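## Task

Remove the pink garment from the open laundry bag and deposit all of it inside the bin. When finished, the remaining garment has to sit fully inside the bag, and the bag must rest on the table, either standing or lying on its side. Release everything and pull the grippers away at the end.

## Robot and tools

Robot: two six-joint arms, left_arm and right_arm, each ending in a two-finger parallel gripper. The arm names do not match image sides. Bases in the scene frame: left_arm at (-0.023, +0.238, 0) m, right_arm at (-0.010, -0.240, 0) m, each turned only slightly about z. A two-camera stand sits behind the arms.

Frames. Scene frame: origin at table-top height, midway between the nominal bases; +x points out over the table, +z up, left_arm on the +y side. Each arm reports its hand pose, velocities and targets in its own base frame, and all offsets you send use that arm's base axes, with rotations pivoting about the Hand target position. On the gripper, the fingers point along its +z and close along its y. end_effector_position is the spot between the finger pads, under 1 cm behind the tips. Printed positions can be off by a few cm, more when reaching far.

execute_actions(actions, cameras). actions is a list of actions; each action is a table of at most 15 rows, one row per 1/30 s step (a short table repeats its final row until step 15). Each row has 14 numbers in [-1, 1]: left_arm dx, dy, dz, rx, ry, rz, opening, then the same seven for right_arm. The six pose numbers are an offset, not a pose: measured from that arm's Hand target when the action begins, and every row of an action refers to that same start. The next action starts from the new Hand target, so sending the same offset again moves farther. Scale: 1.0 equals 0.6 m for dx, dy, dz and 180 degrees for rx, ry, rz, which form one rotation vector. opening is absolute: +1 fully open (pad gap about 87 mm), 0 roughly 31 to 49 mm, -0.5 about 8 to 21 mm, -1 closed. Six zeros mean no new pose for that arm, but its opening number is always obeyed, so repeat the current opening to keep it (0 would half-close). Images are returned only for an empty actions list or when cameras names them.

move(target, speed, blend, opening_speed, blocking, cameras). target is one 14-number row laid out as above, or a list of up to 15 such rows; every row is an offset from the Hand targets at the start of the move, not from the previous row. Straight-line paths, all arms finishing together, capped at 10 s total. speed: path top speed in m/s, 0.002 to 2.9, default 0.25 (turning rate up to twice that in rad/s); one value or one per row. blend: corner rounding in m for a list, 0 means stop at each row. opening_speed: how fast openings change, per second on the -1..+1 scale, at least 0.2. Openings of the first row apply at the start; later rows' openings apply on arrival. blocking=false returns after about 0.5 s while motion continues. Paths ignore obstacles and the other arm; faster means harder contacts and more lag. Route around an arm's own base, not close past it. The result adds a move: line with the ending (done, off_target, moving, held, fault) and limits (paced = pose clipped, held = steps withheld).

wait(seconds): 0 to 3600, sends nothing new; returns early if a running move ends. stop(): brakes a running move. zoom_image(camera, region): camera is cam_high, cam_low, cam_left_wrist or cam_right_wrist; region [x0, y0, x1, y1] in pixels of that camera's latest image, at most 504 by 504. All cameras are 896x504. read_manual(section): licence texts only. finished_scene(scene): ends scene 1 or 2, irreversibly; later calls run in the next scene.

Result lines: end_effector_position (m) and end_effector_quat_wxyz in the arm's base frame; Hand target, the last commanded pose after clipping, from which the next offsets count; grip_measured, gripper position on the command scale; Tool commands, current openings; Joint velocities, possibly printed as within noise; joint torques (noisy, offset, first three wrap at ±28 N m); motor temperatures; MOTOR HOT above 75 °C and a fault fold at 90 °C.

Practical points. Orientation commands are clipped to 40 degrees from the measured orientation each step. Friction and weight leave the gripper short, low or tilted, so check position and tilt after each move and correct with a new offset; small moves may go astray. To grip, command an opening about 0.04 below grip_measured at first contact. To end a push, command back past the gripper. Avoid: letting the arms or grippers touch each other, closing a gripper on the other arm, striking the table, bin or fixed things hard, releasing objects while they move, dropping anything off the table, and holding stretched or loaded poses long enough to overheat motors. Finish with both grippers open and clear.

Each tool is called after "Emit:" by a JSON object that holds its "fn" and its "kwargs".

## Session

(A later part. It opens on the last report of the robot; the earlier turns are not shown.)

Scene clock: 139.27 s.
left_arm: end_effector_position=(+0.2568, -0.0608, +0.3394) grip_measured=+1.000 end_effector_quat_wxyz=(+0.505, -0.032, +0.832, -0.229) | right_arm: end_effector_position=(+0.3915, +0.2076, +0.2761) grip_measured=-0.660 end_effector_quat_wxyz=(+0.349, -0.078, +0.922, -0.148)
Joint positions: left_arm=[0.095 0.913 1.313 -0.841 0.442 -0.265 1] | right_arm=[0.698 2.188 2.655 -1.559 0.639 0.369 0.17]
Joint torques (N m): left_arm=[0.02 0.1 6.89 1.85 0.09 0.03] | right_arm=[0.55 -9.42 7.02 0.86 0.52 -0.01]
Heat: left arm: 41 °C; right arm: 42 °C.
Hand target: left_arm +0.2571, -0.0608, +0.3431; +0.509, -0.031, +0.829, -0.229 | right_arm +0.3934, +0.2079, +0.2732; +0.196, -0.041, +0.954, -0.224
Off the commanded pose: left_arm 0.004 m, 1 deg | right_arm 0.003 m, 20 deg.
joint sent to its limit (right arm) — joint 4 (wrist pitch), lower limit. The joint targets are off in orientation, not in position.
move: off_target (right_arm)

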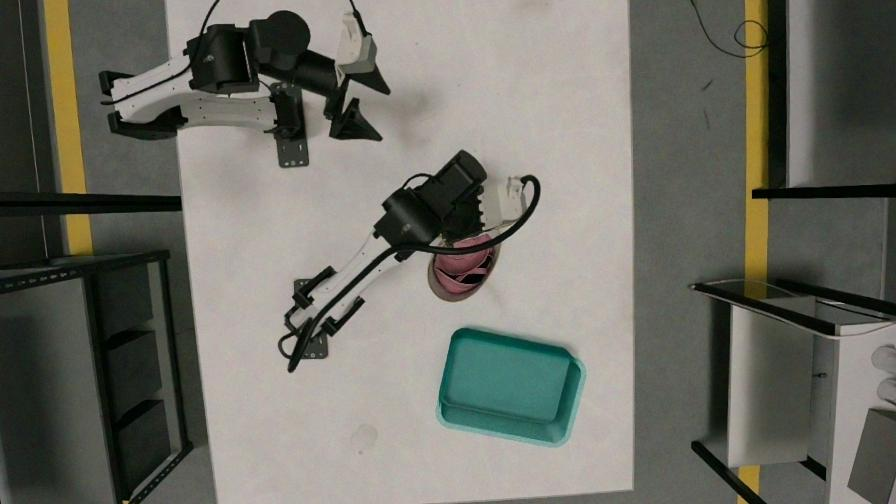

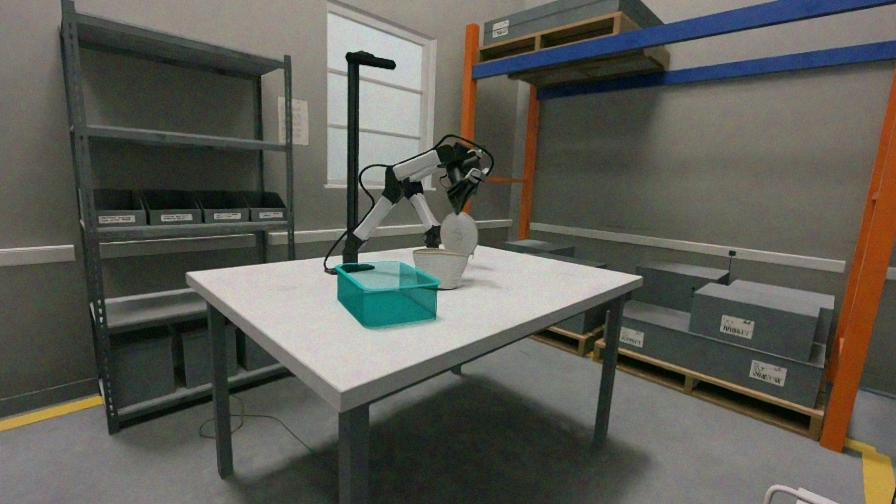

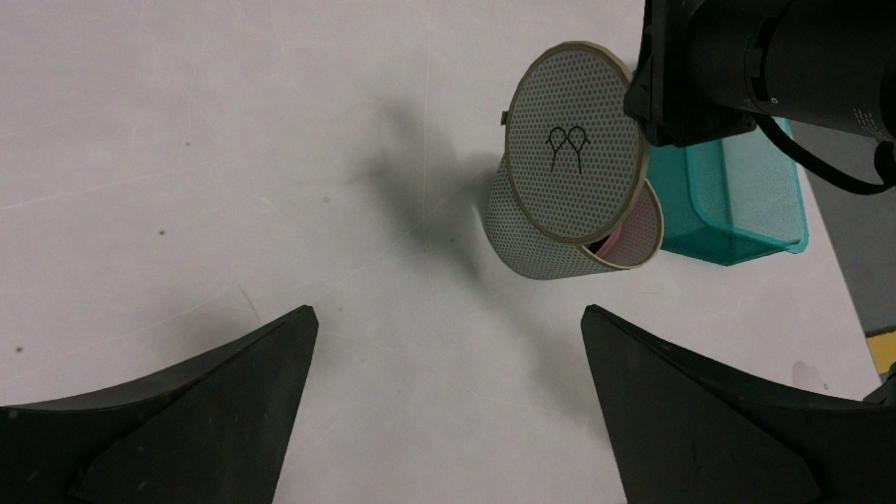

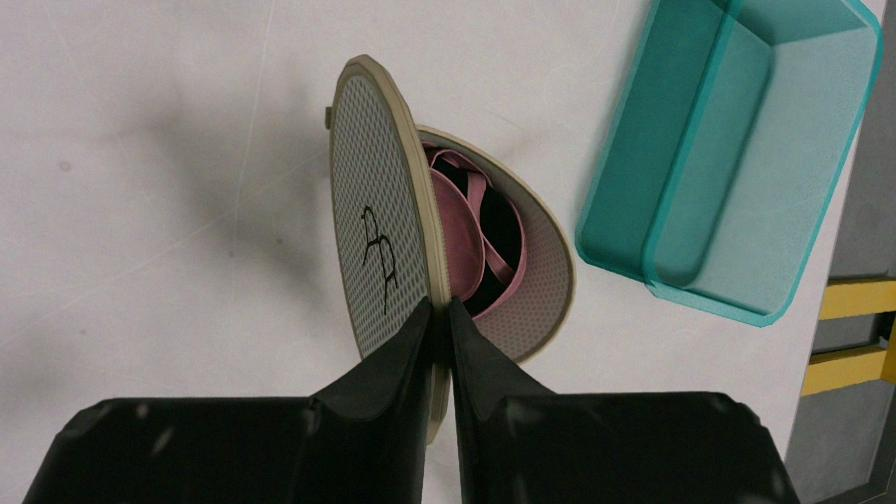

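Emit:
{"fn": "move", "kwargs": {"target": [[0,0,0,0,0,0,1, 0,0.1,-0.03,0,0,0,-1],[0,0,0,0,0,0,1, 0,0.15,-0.07,0,0,0,-1]], "blend": 0.02, "cameras": ["all"], "speed": 0.1}}

Scene clock: 145.53 s.
left_arm: end_effector_position=(+0.2568, -0.0608, +0.3394) grip_measured=+1.000 end_effector_quat_wxyz=(+0.505, -0.032, +0.832, -0.229) | right_arm: end_effector_position=(+0.3894, +0.2932, +0.2356) grip_measured=-0.668 end_effector_quat_wxyz=(+0.372, -0.097, +0.915, -0.125)
Joint positions: left_arm=[0.095 0.913 1.313 -0.841 0.442 -0.265 1] | right_arm=[0.844 2.405 2.85 -1.548 0.683 0.464 0.166]
Joint torques (N m): left_arm=[0.02 0.1 6.86 1.85 0.08 0.03] | right_arm=[0.17 -10.89 6.86 1.02 0.37 0.11]
Heat: left arm: 41 °C; right arm: 42 °C.
Hand target: left_arm +0.2571, -0.0608, +0.3431; +0.509, -0.031, +0.829, -0.229 | right_arm +0.3934, +0.2980, +0.2312; +0.196, -0.041, +0.954, -0.224
Off the commanded pose: left_arm 0.004 m, 1 deg | right_arm 0.008 m, 24 deg.
elbow stopped short (right arm): the move would have taken joint 3 (elbow) straighter than the controller allows.
move: off_target (right_arm); blend cut to 0.0192 m at target 1

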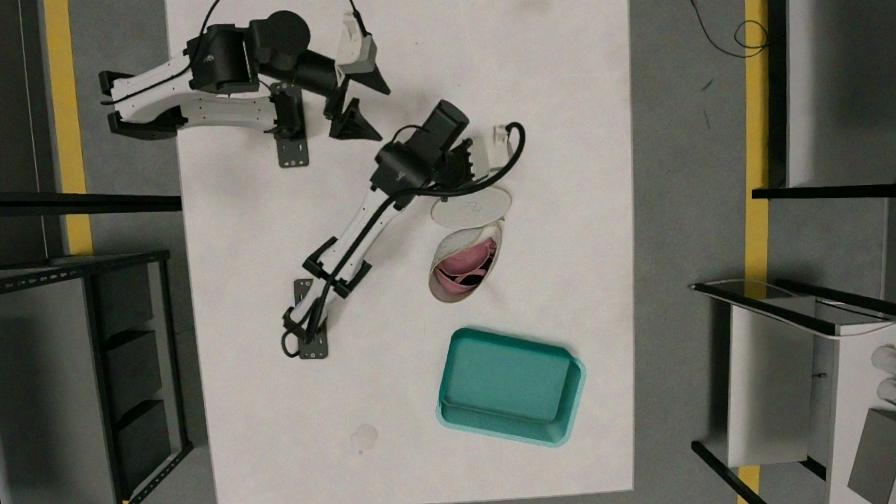

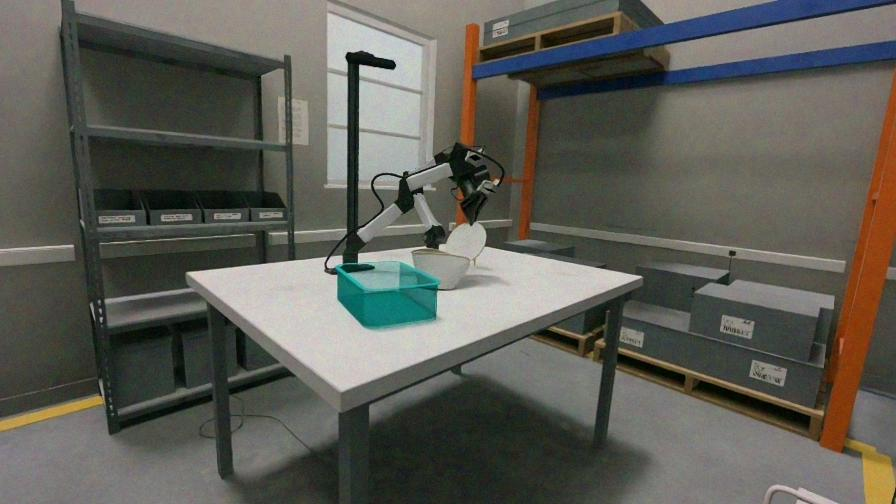

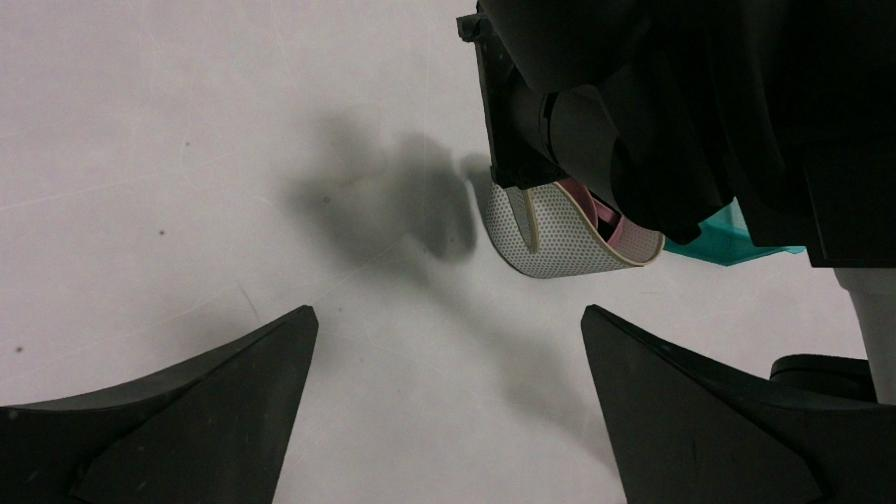

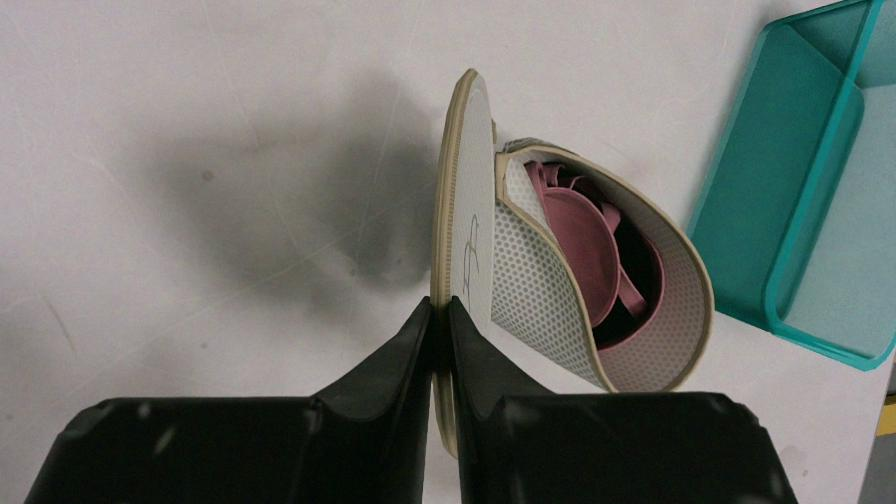

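Emit:
{"fn": "move", "kwargs": {"target": [0,0,0,0,0,0,1, -0.03,0.02,-0.07,0,0,0,-1], "speed": 0.1}}

Emit:
{"fn": "move", "kwargs": {"target": [0,0,0,0,0,0,1, 0,0,0.0,0,0,0,0.3], "opening_speed": 1, "cameras": ["cam_high","cam_right_wrist","cam_low"]}}

Scene clock: 151.53 s.
left_arm: end_effector_position=(+0.2568, -0.0608, +0.3394) grip_measured=+1.000 end_effector_quat_wxyz=(+0.505, -0.032, +0.832, -0.229) | right_arm: end_effector_position=(+0.3799, +0.3061, +0.2059) grip_measured=-0.655 end_effector_quat_wxyz=(+0.350, -0.076, +0.925, -0.131)
Joint positions: left_arm=[0.095 0.913 1.313 -0.841 0.442 -0.265 1] | right_arm=[0.87 2.437 2.799 -1.556 0.683 0.571 0.173]
Joint torques (N m): left_arm=[-0.01 0.09 6.83 1.86 0.09 0.02] | right_arm=[0.46 -11.21 4.62 0.73 0.15 0.17]
Heat: left arm: 41 °C; right arm: 42 °C.
Hand target: left_arm +0.2571, -0.0608, +0.3431; +0.509, -0.031, +0.829, -0.229 | right_arm +0.3755, +0.3098, +0.1892; +0.196, -0.041, +0.954, -0.224
Off the commanded pose: left_arm 0.004 m, 1 deg | right_arm 0.018 m, 21 deg.
elbow stopped short (right arm): the move would have taken joint 3 (elbow) straighter than the controller allows.
joint sent to its limit (right arm) — joint 4 (wrist pitch), lower limit. The joint targets are off in orientation, not in position.
move: off_target (right_arm)

Scene clock: 153.13 s.
left_arm: end_effector_position=(+0.2568, -0.0608, +0.3394) grip_measured=+1.000 end_effector_quat_wxyz=(+0.505, -0.032, +0.832, -0.229) | right_arm: end_effector_position=(+0.3783, +0.3085, +0.2043) grip_measured=+0.300 end_effector_quat_wxyz=(+0.345, -0.073, +0.928, -0.123)
Joint positions: left_arm=[0.095 0.913 1.313 -0.841 0.442 -0.265 1] | right_arm=[0.87 2.437 2.799 -1.557 0.666 0.581 0.65]
Joint torques (N m): left_arm=[0.01 0.1 6.87 1.86 0.09 0.03] | right_arm=[0.35 -11.26 4.7 0.69 0.26 0.1]
Heat: left arm: 41 °C; right arm: 43 °C.
Hand target: left_arm +0.2571, -0.0608, +0.3431; +0.509, -0.031, +0.829, -0.229 | right_arm +0.3754, +0.3098, +0.1892; +0.196, -0.041, +0.954, -0.224
Off the commanded pose: left_arm 0.004 m, 1 deg | right_arm 0.015 m, 21 deg.
joint sent to its limit (right arm) — joint 4 (wrist pitch), lower limit. The joint targets are off in orientation, not in position.
move: done
Images, in order (width x height): cam_high 896x504, cam_low 896x504, cam_right_wrist 896x504.

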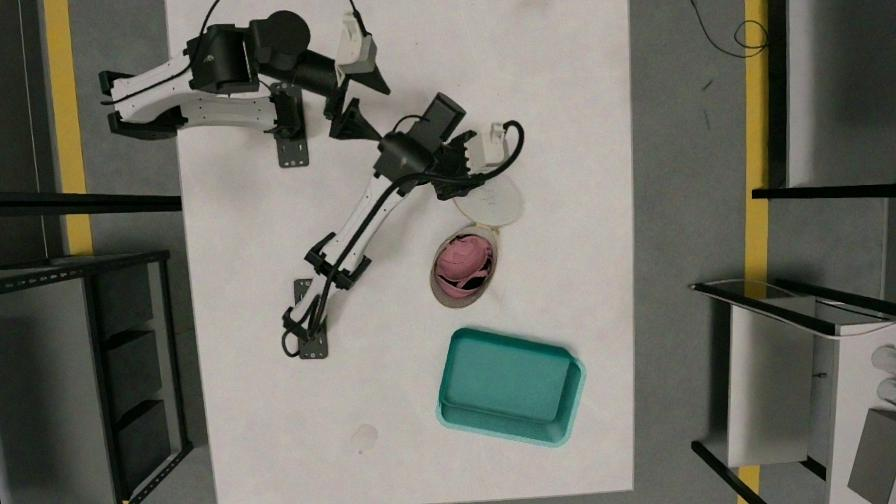

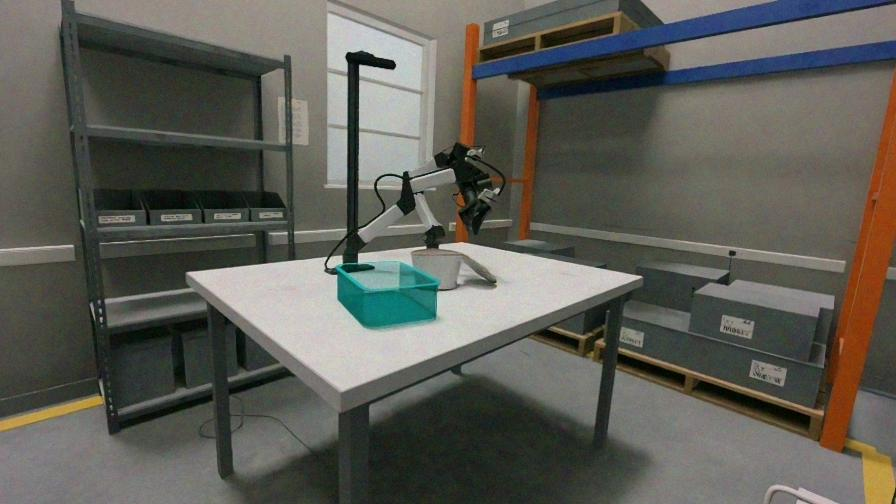

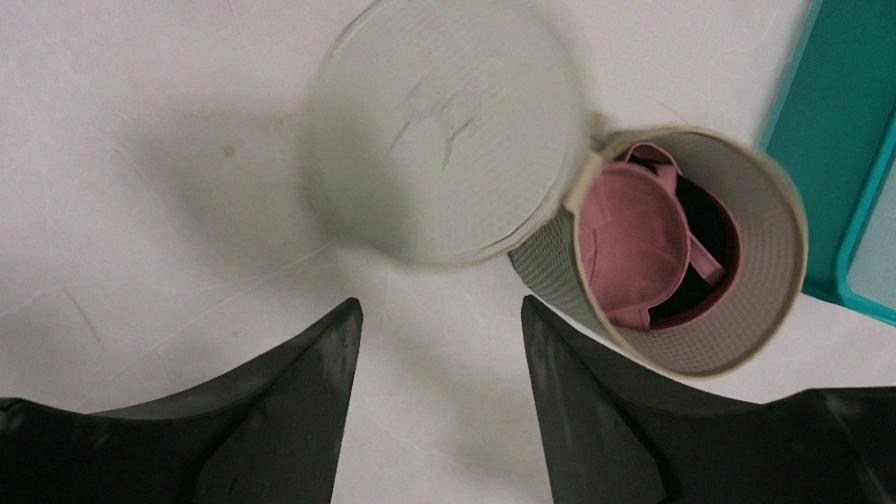

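Emit:
{"fn": "move", "kwargs": {"target": [[0,0,0,0,0,0,1, 0,-0.05,0.15,0.06,0.05,-0.01,0.3],[0,0,0,0,0,0,1, -0.026,-0.333,0.22,0.145,0.127,-0.027,0.3]], "blend": 0.03, "cameras": ["cam_high","cam_right_wrist"]}}

Scene clock: 164.20 s.
left_arm: end_effector_position=(+0.2568, -0.0608, +0.3394) grip_measured=+1.000 end_effector_quat_wxyz=(+0.505, -0.032, +0.832, -0.229) | right_arm: end_effector_position=(+0.3680, +0.1119, +0.3167) grip_measured=+0.300 end_effector_quat_wxyz=(+0.278, +0.013, +0.957, +0.081)
Joint positions: left_arm=[0.095 0.913 1.313 -0.841 0.442 -0.265 1] | right_arm=[0.262 1.903 2.477 -1.557 -0.004 0.291 0.65]
Joint torques (N m): left_arm=[0.03 0.1 6.84 1.85 0.09 0.03] | right_arm=[-0.12 -10.73 4.27 1.06 -0.1 -0.11]
Motor temperatures (°C): left_arm=[22 28 34 41 19 21 20] | right_arm=[19 45 38 25 22 24 21]
Heat: left arm: 41 °C; right arm: 45 °C.
Hand target: left_arm +0.2571, -0.0608, +0.3431; +0.509, -0.031, +0.829, -0.229 | right_arm +0.3599, +0.1101, +0.3211; -0.001, +0.001, +1.000, +0.001
Off the commanded pose: left_arm 0.004 m, 1 deg | right_arm 0.010 m, 34 deg.
joint sent to its limit (right arm) — joint 4 (wrist pitch), lower limit. The joint targets are off in orientation, not in position.
move: off_target (right_arm)

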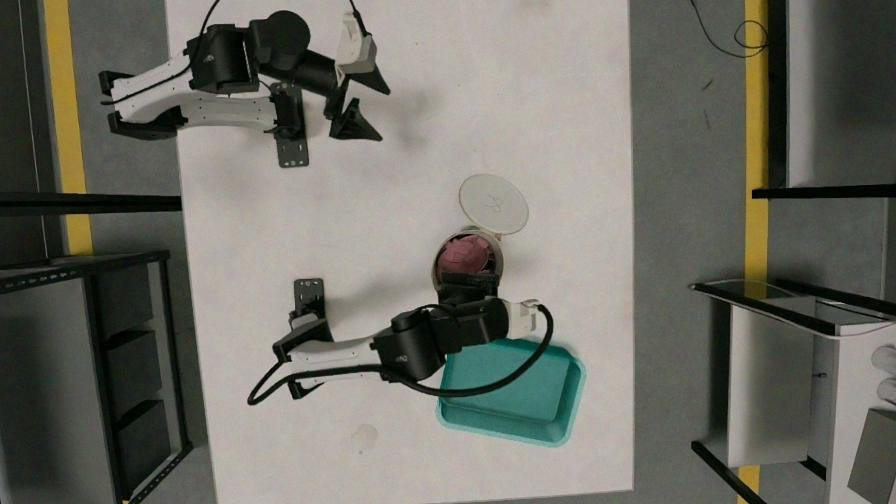

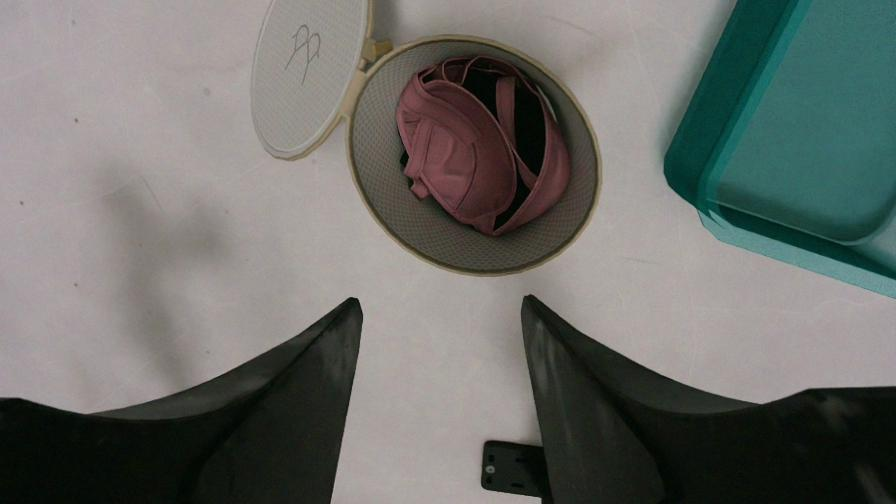

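Emit:
{"fn": "zoom_image", "kwargs": {"camera": "cam_right_wrist", "region": [340, 20, 620, 290]}}

Scaled by 1.800 from the camera's image (finer frame: 1280x720).

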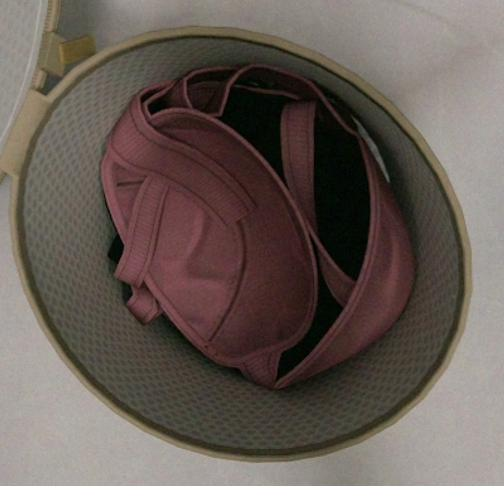

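Emit:
{"fn": "move", "kwargs": {"target": [0,0,0,0,0,0,1, 0.067,0.05,-0.217,0,0,0,0.1], "cameras": ["cam_right_wrist"]}}

Emit:
{"fn": "zoom_image", "kwargs": {"camera": "cam_right_wrist", "region": [250, 40, 700, 400]}}

Scene clock: 178.93 s.
left_arm: end_effector_position=(+0.2568, -0.0608, +0.3394) grip_measured=+1.000 end_effector_quat_wxyz=(+0.505, -0.032, +0.832, -0.229) | right_arm: end_effector_position=(+0.4003, +0.1368, +0.1891) grip_measured=+0.100 end_effector_quat_wxyz=(+0.116, +0.002, +0.993, +0.038)
Joint positions: left_arm=[0.095 0.913 1.313 -0.841 0.442 -0.265 1] | right_arm=[0.298 2.204 2.435 -1.557 -0.004 0.302 0.55]
Joint torques (N m): left_arm=[0.01 0.12 6.86 1.86 0.08 0.03] | right_arm=[0.51 -11.14 7.77 0.56 0.07 0.08]
Heat: left arm: 41 °C; right arm: 46 °C.
Hand target: left_arm +0.2571, -0.0608, +0.3431; +0.509, -0.031, +0.829, -0.229 | right_arm +0.4000, +0.1401, +0.1910; -0.001, +0.001, +1.000, +0.000
Off the commanded pose: left_arm 0.004 m, 1 deg | right_arm 0.004 m, 14 deg.
joint sent to its limit (right arm) — joint 4 (wrist pitch), lower limit. The joint targets are off in orientation, not in position.
move: off_target (right_arm)

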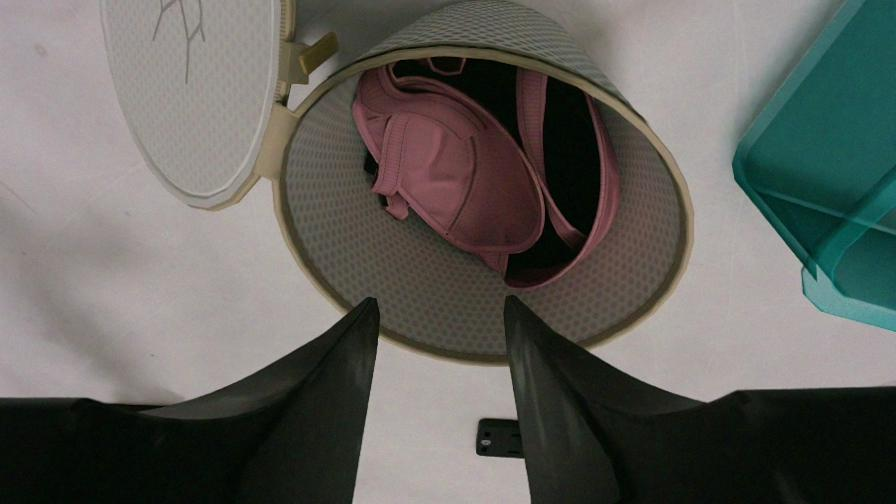

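Scaled by 1.120 from the camera's image (finer frame: 1280x720).

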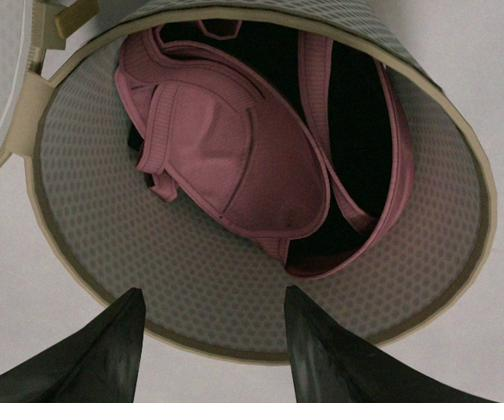

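Emit:
{"fn": "move", "kwargs": {"target": [0,0,0,0,0,0,1, 0.01,0,-0.135,0,0,0,0.1], "cameras": ["cam_right_wrist","cam_high"], "speed": 0.12}}

Emit:
{"fn": "zoom_image", "kwargs": {"camera": "cam_right_wrist", "region": [250, 40, 700, 400]}}

Scene clock: 188.03 s.
left_arm: end_effector_position=(+0.2568, -0.0608, +0.3394) grip_measured=+1.000 end_effector_quat_wxyz=(+0.505, -0.032, +0.832, -0.229) | right_arm: end_effector_position=(+0.4070, +0.1389, +0.1121) grip_measured=+0.100 end_effector_quat_wxyz=(+0.026, +0.002, +1.000, +0.010)
Joint positions: left_arm=[0.095 0.913 1.313 -0.841 0.442 -0.265 1] | right_arm=[0.298 2.393 2.435 -1.557 -0.004 0.302 0.55]
Joint torques (N m): left_arm=[-0.01 0.09 6.86 1.85 0.08 0.03] | right_arm=[0.61 -12.22 7.08 0.2 0.12 0.01]
Heat: left arm: 41 °C; right arm: 47 °C.
Hand target: left_arm +0.2571, -0.0608, +0.3431; +0.509, -0.031, +0.829, -0.229 | right_arm +0.4060, +0.1401, +0.1100; -0.001, +0.001, +1.000, +0.000
Off the commanded pose: left_arm 0.004 m, 1 deg | right_arm 0.003 m, 3 deg.
joint sent to its limit (right arm) — joint 4 (wrist pitch), lower limit. The joint targets still meet the commanded pose.
move: off_target (right_arm)
Images, in order (width x height): cam_high 896x504, cam_right_wrist 896x504.

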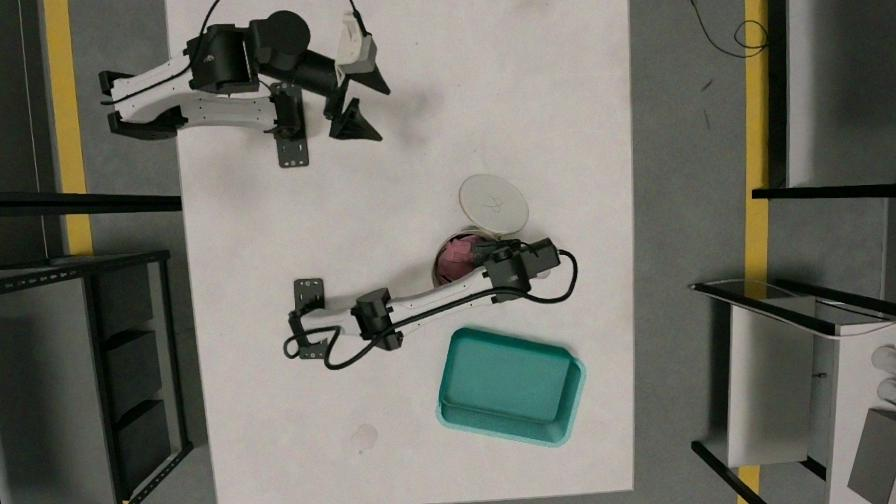

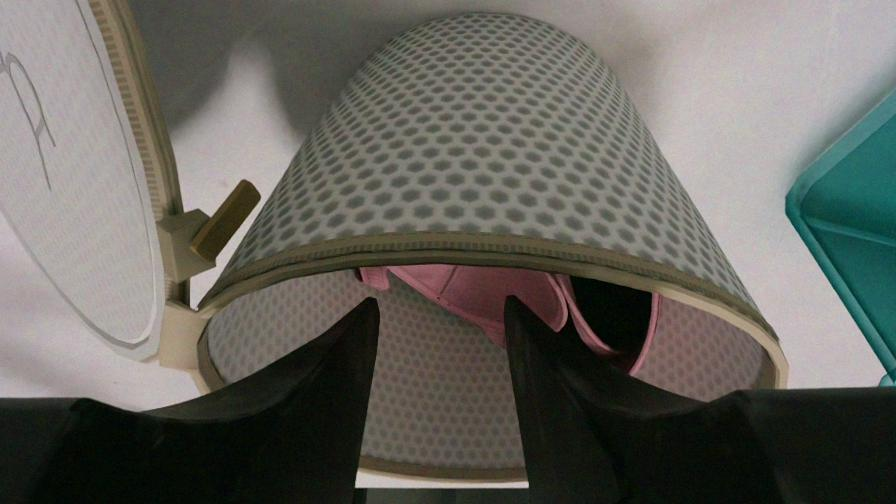

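Scaled by 1.120 from the camera's image (finer frame: 1280x720).

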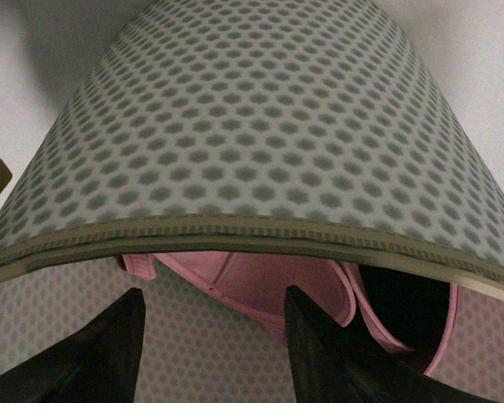

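Emit:
{"fn": "move", "kwargs": {"target": [0,0,0,0,0,0,1, 0.01,-0.008,-0.075,0,0,0,0.1], "speed": 0.1, "cameras": ["cam_right_wrist"]}}

Emit:
{"fn": "move", "kwargs": {"target": [0,0,0,0,0,0,1, 0,0,0,0,0,0,-1], "opening_speed": 1.5}}

Emit:
{"fn": "move", "kwargs": {"target": [0,0,0,0,0,0,1, -0.02,0,0.12,0,0,0,-1], "speed": 0.12, "cameras": ["cam_right_wrist","cam_high"]}}

Scene clock: 197.63 s.
left_arm: end_effector_position=(+0.2568, -0.0608, +0.3394) grip_measured=+1.000 end_effector_quat_wxyz=(+0.505, -0.032, +0.832, -0.229) | right_arm: end_effector_position=(+0.4086, +0.1376, +0.0775) grip_measured=+0.100 end_effector_quat_wxyz=(+0.004, +0.003, +1.000, +0.004)
Joint positions: left_arm=[0.095 0.913 1.313 -0.841 0.442 -0.265 1] | right_arm=[0.294 2.425 2.347 -1.482 -0.004 0.3 0.55]
Joint torques (N m): left_arm=[0.01 0.12 6.87 1.86 0.08 0.03] | right_arm=[-0.1 -11.55 5.44 0.49 0.12 -0.1]
Heat: left arm: 41 °C; right arm: 46 °C.
Hand target: left_arm +0.2571, -0.0608, +0.3431; +0.509, -0.031, +0.829, -0.229 | right_arm +0.4120, +0.1352, +0.0649; -0.001, +0.001, +1.000, +0.000
Off the commanded pose: left_arm 0.004 m, 1 deg | right_arm 0.013 m, 1 deg.
move: off_target (right_arm)

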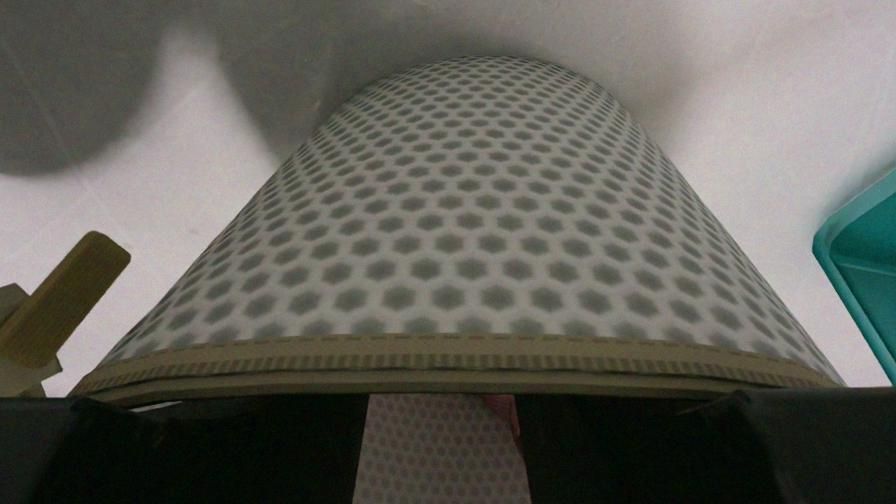

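Scene clock: 198.63 s.
left_arm: end_effector_position=(+0.2568, -0.0608, +0.3394) grip_measured=+1.000 end_effector_quat_wxyz=(+0.505, -0.032, +0.832, -0.229) | right_arm: end_effector_position=(+0.4090, +0.1377, +0.0774) grip_measured=-0.999 end_effector_quat_wxyz=(+0.005, +0.003, +1.000, +0.004)
Joint positions: left_arm=[0.095 0.913 1.313 -0.841 0.442 -0.265 1] | right_arm=[0.294 2.425 2.347 -1.48 -0.004 0.3 0.001]
Joint torques (N m): left_arm=[0.02 0.1 6.86 1.85 0.09 0.03] | right_arm=[-0.13 -11.43 5.19 0.44 0.13 -0.1]
Heat: left arm: 41 °C; right arm: 46 °C.
Hand target: left_arm +0.2571, -0.0608, +0.3431; +0.509, -0.031, +0.829, -0.229 | right_arm +0.4120, +0.1352, +0.0649; -0.001, +0.001, +1.000, +0.000
Off the commanded pose: left_arm 0.004 m, 1 deg | right_arm 0.013 m, 1 deg.
move: done

Scene clock: 199.77 s.
left_arm: end_effector_position=(+0.2568, -0.0608, +0.3394) grip_measured=+1.000 end_effector_quat_wxyz=(+0.505, -0.032, +0.832, -0.229) | right_arm: end_effector_position=(+0.4055, +0.1366, +0.1249) grip_measured=-0.999 end_effector_quat_wxyz=(+0.039, +0.003, +0.999, +0.014)
Joint positions: left_arm=[0.095 0.913 1.313 -0.841 0.442 -0.265 1] | right_arm=[0.294 2.353 2.419 -1.554 -0.004 0.3 0]
Joint torques (N m): left_arm=[0.02 0.1 6.86 1.85 0.08 0.02] | right_arm=[0.36 -15.94 5.38 0.15 0.11 -0.01]
Heat: left arm: 41 °C; right arm: 47 °C.
Hand target: left_arm +0.2571, -0.0608, +0.3431; +0.509, -0.031, +0.829, -0.229 | right_arm +0.4001, +0.1352, +0.1369; -0.001, +0.001, +1.000, +0.000
Off the commanded pose: left_arm 0.004 m, 1 deg | right_arm 0.013 m, 5 deg.
joint sent to its limit (right arm) — joint 4 (wrist pitch), lower limit. The joint targets are off in orientation, not in position.
move: off_target (right_arm)
Images, in order (width x height): cam_high 896x504, cam_right_wrist 896x504.

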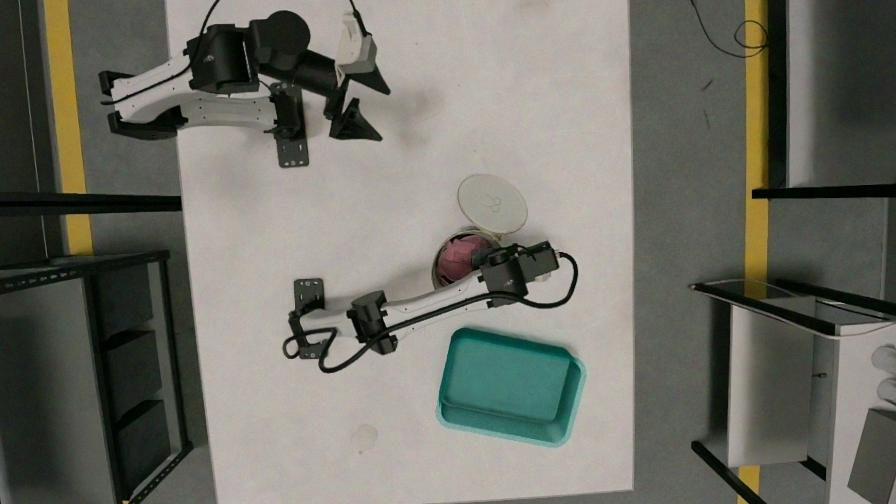

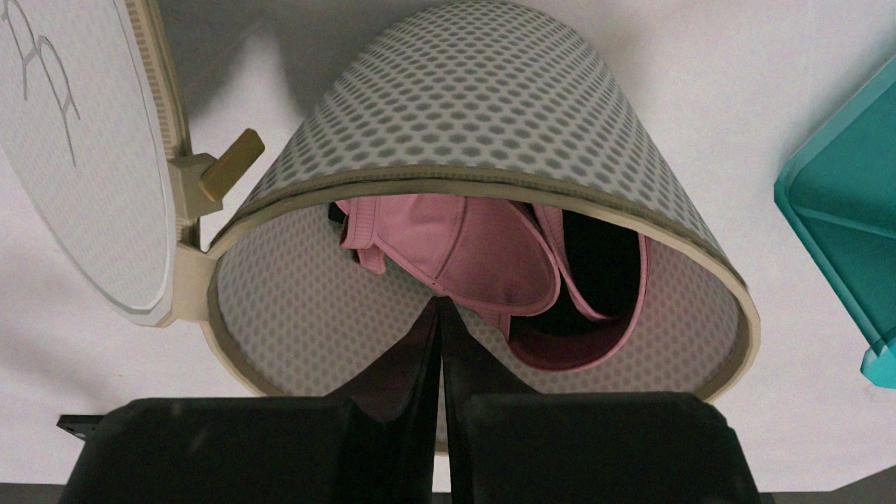

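Emit:
{"fn": "move", "kwargs": {"target": [[0,0,0,0,0,0,1, -0.045,-0.015,-0.02,0,0,0,0.15],[0,0,0,0,0,0,1, -0.045,-0.015,-0.13,0,0,0,0.15]], "blend": [0.015,0], "speed": 0.1, "cameras": ["cam_right_wrist"]}}

Emit:
{"fn": "move", "kwargs": {"target": [0,0,0,0,0,0,1, 0,0,0,0,0,0,-1], "opening_speed": 1.5}}

Emit:
{"fn": "move", "kwargs": {"target": [0,0,0,0,0,0,1, 0.02,0,0.13,0,0,0,-1], "speed": 0.12, "cameras": ["cam_right_wrist","cam_high"]}}

Scene clock: 214.63 s.
left_arm: end_effector_position=(+0.2568, -0.0608, +0.3394) grip_measured=+1.000 end_effector_quat_wxyz=(+0.505, -0.032, +0.832, -0.229) | right_arm: end_effector_position=(+0.3706, +0.1259, +0.0520) grip_measured=+0.150 end_effector_quat_wxyz=(-0.017, +0.003, +1.000, -0.003)
Joint positions: left_arm=[0.095 0.913 1.313 -0.841 0.442 -0.265 1] | right_arm=[0.294 2.261 1.952 -1.297 -0.004 0.3 0.575]
Joint torques (N m): left_arm=[0.01 0.12 6.86 1.86 0.09 0.03] | right_arm=[0.34 -15.28 4.67 0.34 0.12 -0.04]
Motor temperatures (°C): left_arm=[21 27 34 41 19 21 20] | right_arm=[19 53 38 23 22 23 20]
Heat: left arm: 41 °C; right arm: 53 °C.
Hand target: left_arm +0.2571, -0.0608, +0.3431; +0.509, -0.031, +0.829, -0.229 | right_arm +0.3730, +0.1262, +0.0590; -0.001, +0.001, +1.000, +0.000
Off the commanded pose: left_arm 0.004 m, 1 deg | right_arm 0.007 m, 2 deg.
move: done

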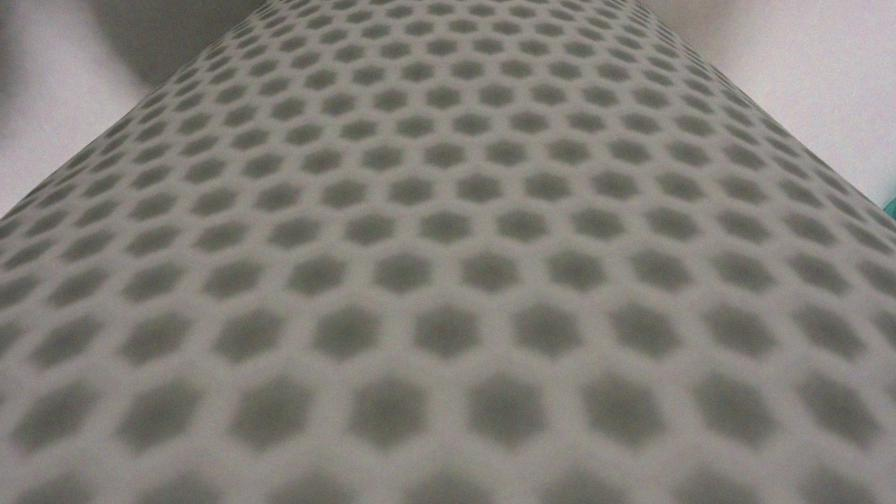

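Scene clock: 215.67 s.
left_arm: end_effector_position=(+0.2568, -0.0608, +0.3394) grip_measured=+1.000 end_effector_quat_wxyz=(+0.505, -0.032, +0.832, -0.229) | right_arm: end_effector_position=(+0.3722, +0.1264, +0.0513) grip_measured=-0.999 end_effector_quat_wxyz=(-0.014, +0.003, +1.000, -0.002)
Joint positions: left_arm=[0.095 0.913 1.313 -0.841 0.442 -0.265 1] | right_arm=[0.294 2.261 1.951 -1.289 -0.004 0.3 0.001]
Joint torques (N m): left_arm=[0.01 0.08 6.83 1.86 0.1 0.02] | right_arm=[0.32 -15.3 4.77 0.3 0.13 -0.04]
Heat: left arm: 41 °C; right arm: 54 °C.
Hand target: left_arm +0.2571, -0.0608, +0.3431; +0.509, -0.031, +0.829, -0.229 | right_arm +0.3730, +0.1262, +0.0590; -0.001, +0.001, +1.000, +0.000
Off the commanded pose: left_arm 0.004 m, 1 deg | right_arm 0.008 m, 2 deg.
move: done

Scene clock: 217.07 s.
left_arm: end_effector_position=(+0.2568, -0.0608, +0.3394) grip_measured=+1.000 end_effector_quat_wxyz=(+0.505, -0.032, +0.832, -0.229) | right_arm: end_effector_position=(+0.3849, +0.1289, +0.1360) grip_measured=-0.999 end_effector_quat_wxyz=(+0.028, +0.004, +1.000, +0.011)
Joint positions: left_arm=[0.095 0.913 1.313 -0.841 0.442 -0.265 1] | right_arm=[0.291 2.262 2.305 -1.553 -0.004 0.299 0]
Joint torques (N m): left_arm=[-0.01 0.09 6.84 1.86 0.09 0.03] | right_arm=[-0.12 -11.51 7.41 0.19 0.11 -0.11]
Heat: left arm: 41 °C; right arm: 54 °C.
Hand target: left_arm +0.2571, -0.0608, +0.3431; +0.509, -0.031, +0.829, -0.229 | right_arm +0.3850, +0.1262, +0.1369; -0.001, +0.001, +1.000, +0.000
Off the commanded pose: left_arm 0.004 m, 1 deg | right_arm 0.003 m, 4 deg.
joint sent to its limit (right arm) — joint 4 (wrist pitch), lower limit. The joint targets are off in orientation, not in position.
move: off_target (right_arm)
Images, in order (width x height): cam_high 896x504, cam_right_wrist 896x504.

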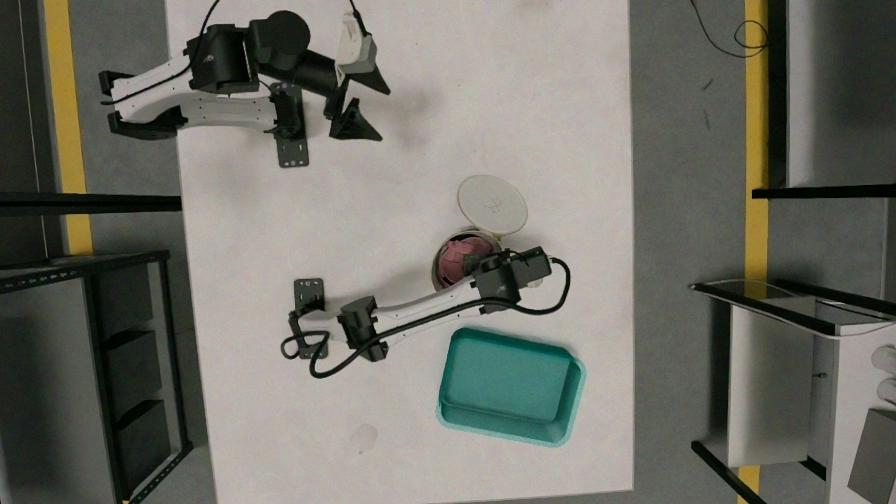

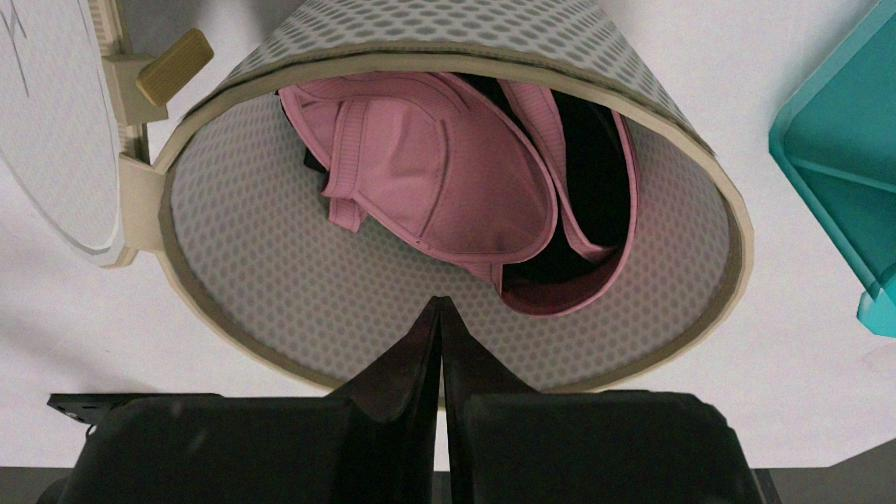

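Emit:
{"fn": "move", "kwargs": {"target": [[0,0,0,0,0,0,1, -0.025,0.012,-0.04,0,0,0,0.15],[0,0,0,0,0,0,1, -0.03,0.012,-0.18,0,0,0,0.15]], "blend": [0.015,0], "speed": 0.1}}

Emit:
{"fn": "move", "kwargs": {"target": [0,0,0,0,0,0,1, 0,0,0,0,0,0,-1], "opening_speed": 1.5}}

Emit:
{"fn": "move", "kwargs": {"target": [0,0,0,0,0,0,1, 0.02,0,0.16,0,0,0,-1], "speed": 0.12, "cameras": ["cam_right_wrist","cam_high"]}}

Scene clock: 234.87 s.
left_arm: end_effector_position=(+0.2568, -0.0608, +0.3394) grip_measured=+1.000 end_effector_quat_wxyz=(+0.505, -0.032, +0.832, -0.229) | right_arm: end_effector_position=(+0.3671, +0.1316, +0.0369) grip_measured=+0.150 end_effector_quat_wxyz=(-0.003, -0.002, +1.000, +0.001)
Joint positions: left_arm=[0.095 0.913 1.313 -0.841 0.442 -0.265 1] | right_arm=[0.31 2.229 1.844 -1.192 -0.004 0.306 0.575]
Joint torques (N m): left_arm=[0.03 0.1 6.84 1.85 0.09 0.03] | right_arm=[0.64 -12.15 3.58 0.57 0.12 0.09]
Motor temperatures (°C): left_arm=[21 27 34 41 19 20 20] | right_arm=[19 55 38 22 22 23 20]
Heat: left arm: 41 °C; right arm: 55 °C.
Hand target: left_arm +0.2571, -0.0608, +0.3431; +0.509, -0.031, +0.829, -0.229 | right_arm +0.3670, +0.1334, +0.0290; -0.001, +0.001, +1.000, +0.000
Off the commanded pose: left_arm 0.004 m, 1 deg | right_arm 0.008 m, 0 deg.
move: done; blend cut to 0.0144 m at target 1

Scene clock: 235.90 s.
left_arm: end_effector_position=(+0.2568, -0.0608, +0.3394) grip_measured=+1.000 end_effector_quat_wxyz=(+0.505, -0.032, +0.832, -0.229) | right_arm: end_effector_position=(+0.3726, +0.1335, +0.0345) grip_measured=-0.999 end_effector_quat_wxyz=(+0.008, -0.001, +1.000, +0.004)
Joint positions: left_arm=[0.095 0.913 1.313 -0.841 0.442 -0.265 1] | right_arm=[0.31 2.229 1.838 -1.162 -0.004 0.308 0.001]
Joint torques (N m): left_arm=[0.01 0.09 6.9 1.85 0.09 0.02] | right_arm=[0.62 -12.23 4.12 0.32 0.12 0.07]
Motor temperatures (°C): left_arm=[21 27 34 41 19 20 20] | right_arm=[19 55 38 22 22 23 20]
Heat: left arm: 41 °C; right arm: 55 °C.
Hand target: left_arm +0.2571, -0.0608, +0.3431; +0.509, -0.031, +0.829, -0.229 | right_arm +0.3671, +0.1335, +0.0290; -0.001, +0.001, +1.000, +0.001
Off the commanded pose: left_arm 0.004 m, 1 deg | right_arm 0.008 m, 1 deg.
move: done

Scene clock: 237.57 s.
left_arm: end_effector_position=(+0.2568, -0.0608, +0.3394) grip_measured=+1.000 end_effector_quat_wxyz=(+0.505, -0.032, +0.832, -0.229) | right_arm: end_effector_position=(+0.3787, +0.1354, +0.1265) grip_measured=-0.999 end_effector_quat_wxyz=(+0.012, -0.001, +1.000, +0.006)
Joint positions: left_arm=[0.095 0.913 1.313 -0.841 0.442 -0.265 1] | right_arm=[0.31 2.274 2.282 -1.553 -0.004 0.308 0]
Joint torques (N m): left_arm=[0.01 0.09 6.83 1.85 0.08 0.03] | right_arm=[-0.03 -10.81 7.66 0.09 0.11 -0.01]
Motor temperatures (°C): left_arm=[21 27 34 41 19 20 20] | right_arm=[19 55 38 22 22 23 20]
Heat: left arm: 41 °C; right arm: 55 °C.
Hand target: left_arm +0.2571, -0.0608, +0.3431; +0.509, -0.031, +0.829, -0.229 | right_arm +0.3791, +0.1335, +0.1250; -0.001, +0.001, +1.000, +0.001
Off the commanded pose: left_arm 0.004 m, 1 deg | right_arm 0.002 m, 2 deg.
joint sent to its limit (right arm) — joint 4 (wrist pitch), lower limit. The joint targets still meet the commanded pose.
move: done
Images, in order (width x height): cam_high 896x504, cam_right_wrist 896x504.

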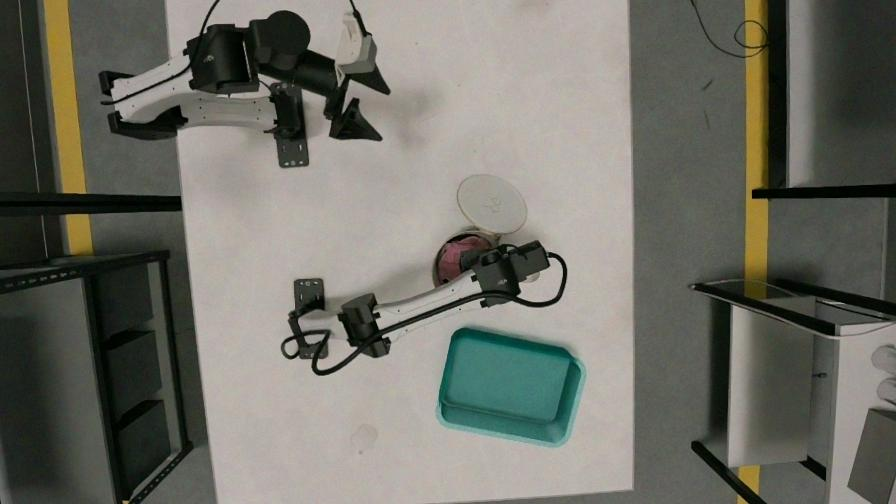

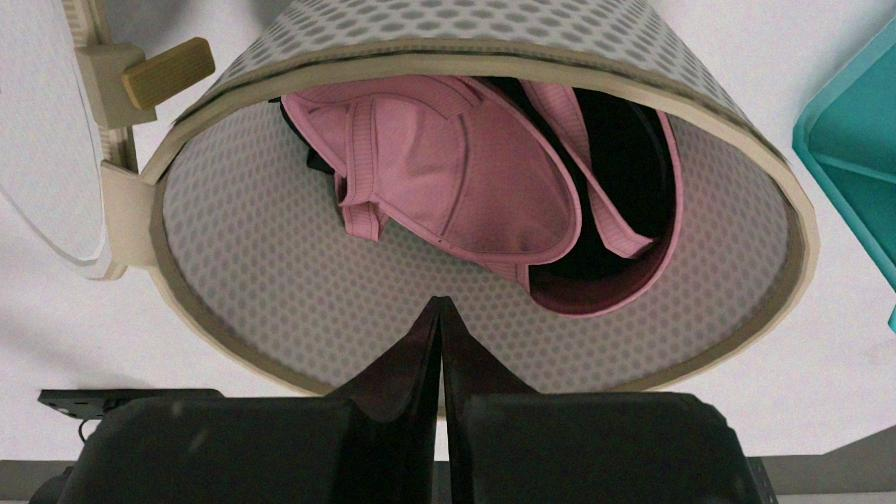

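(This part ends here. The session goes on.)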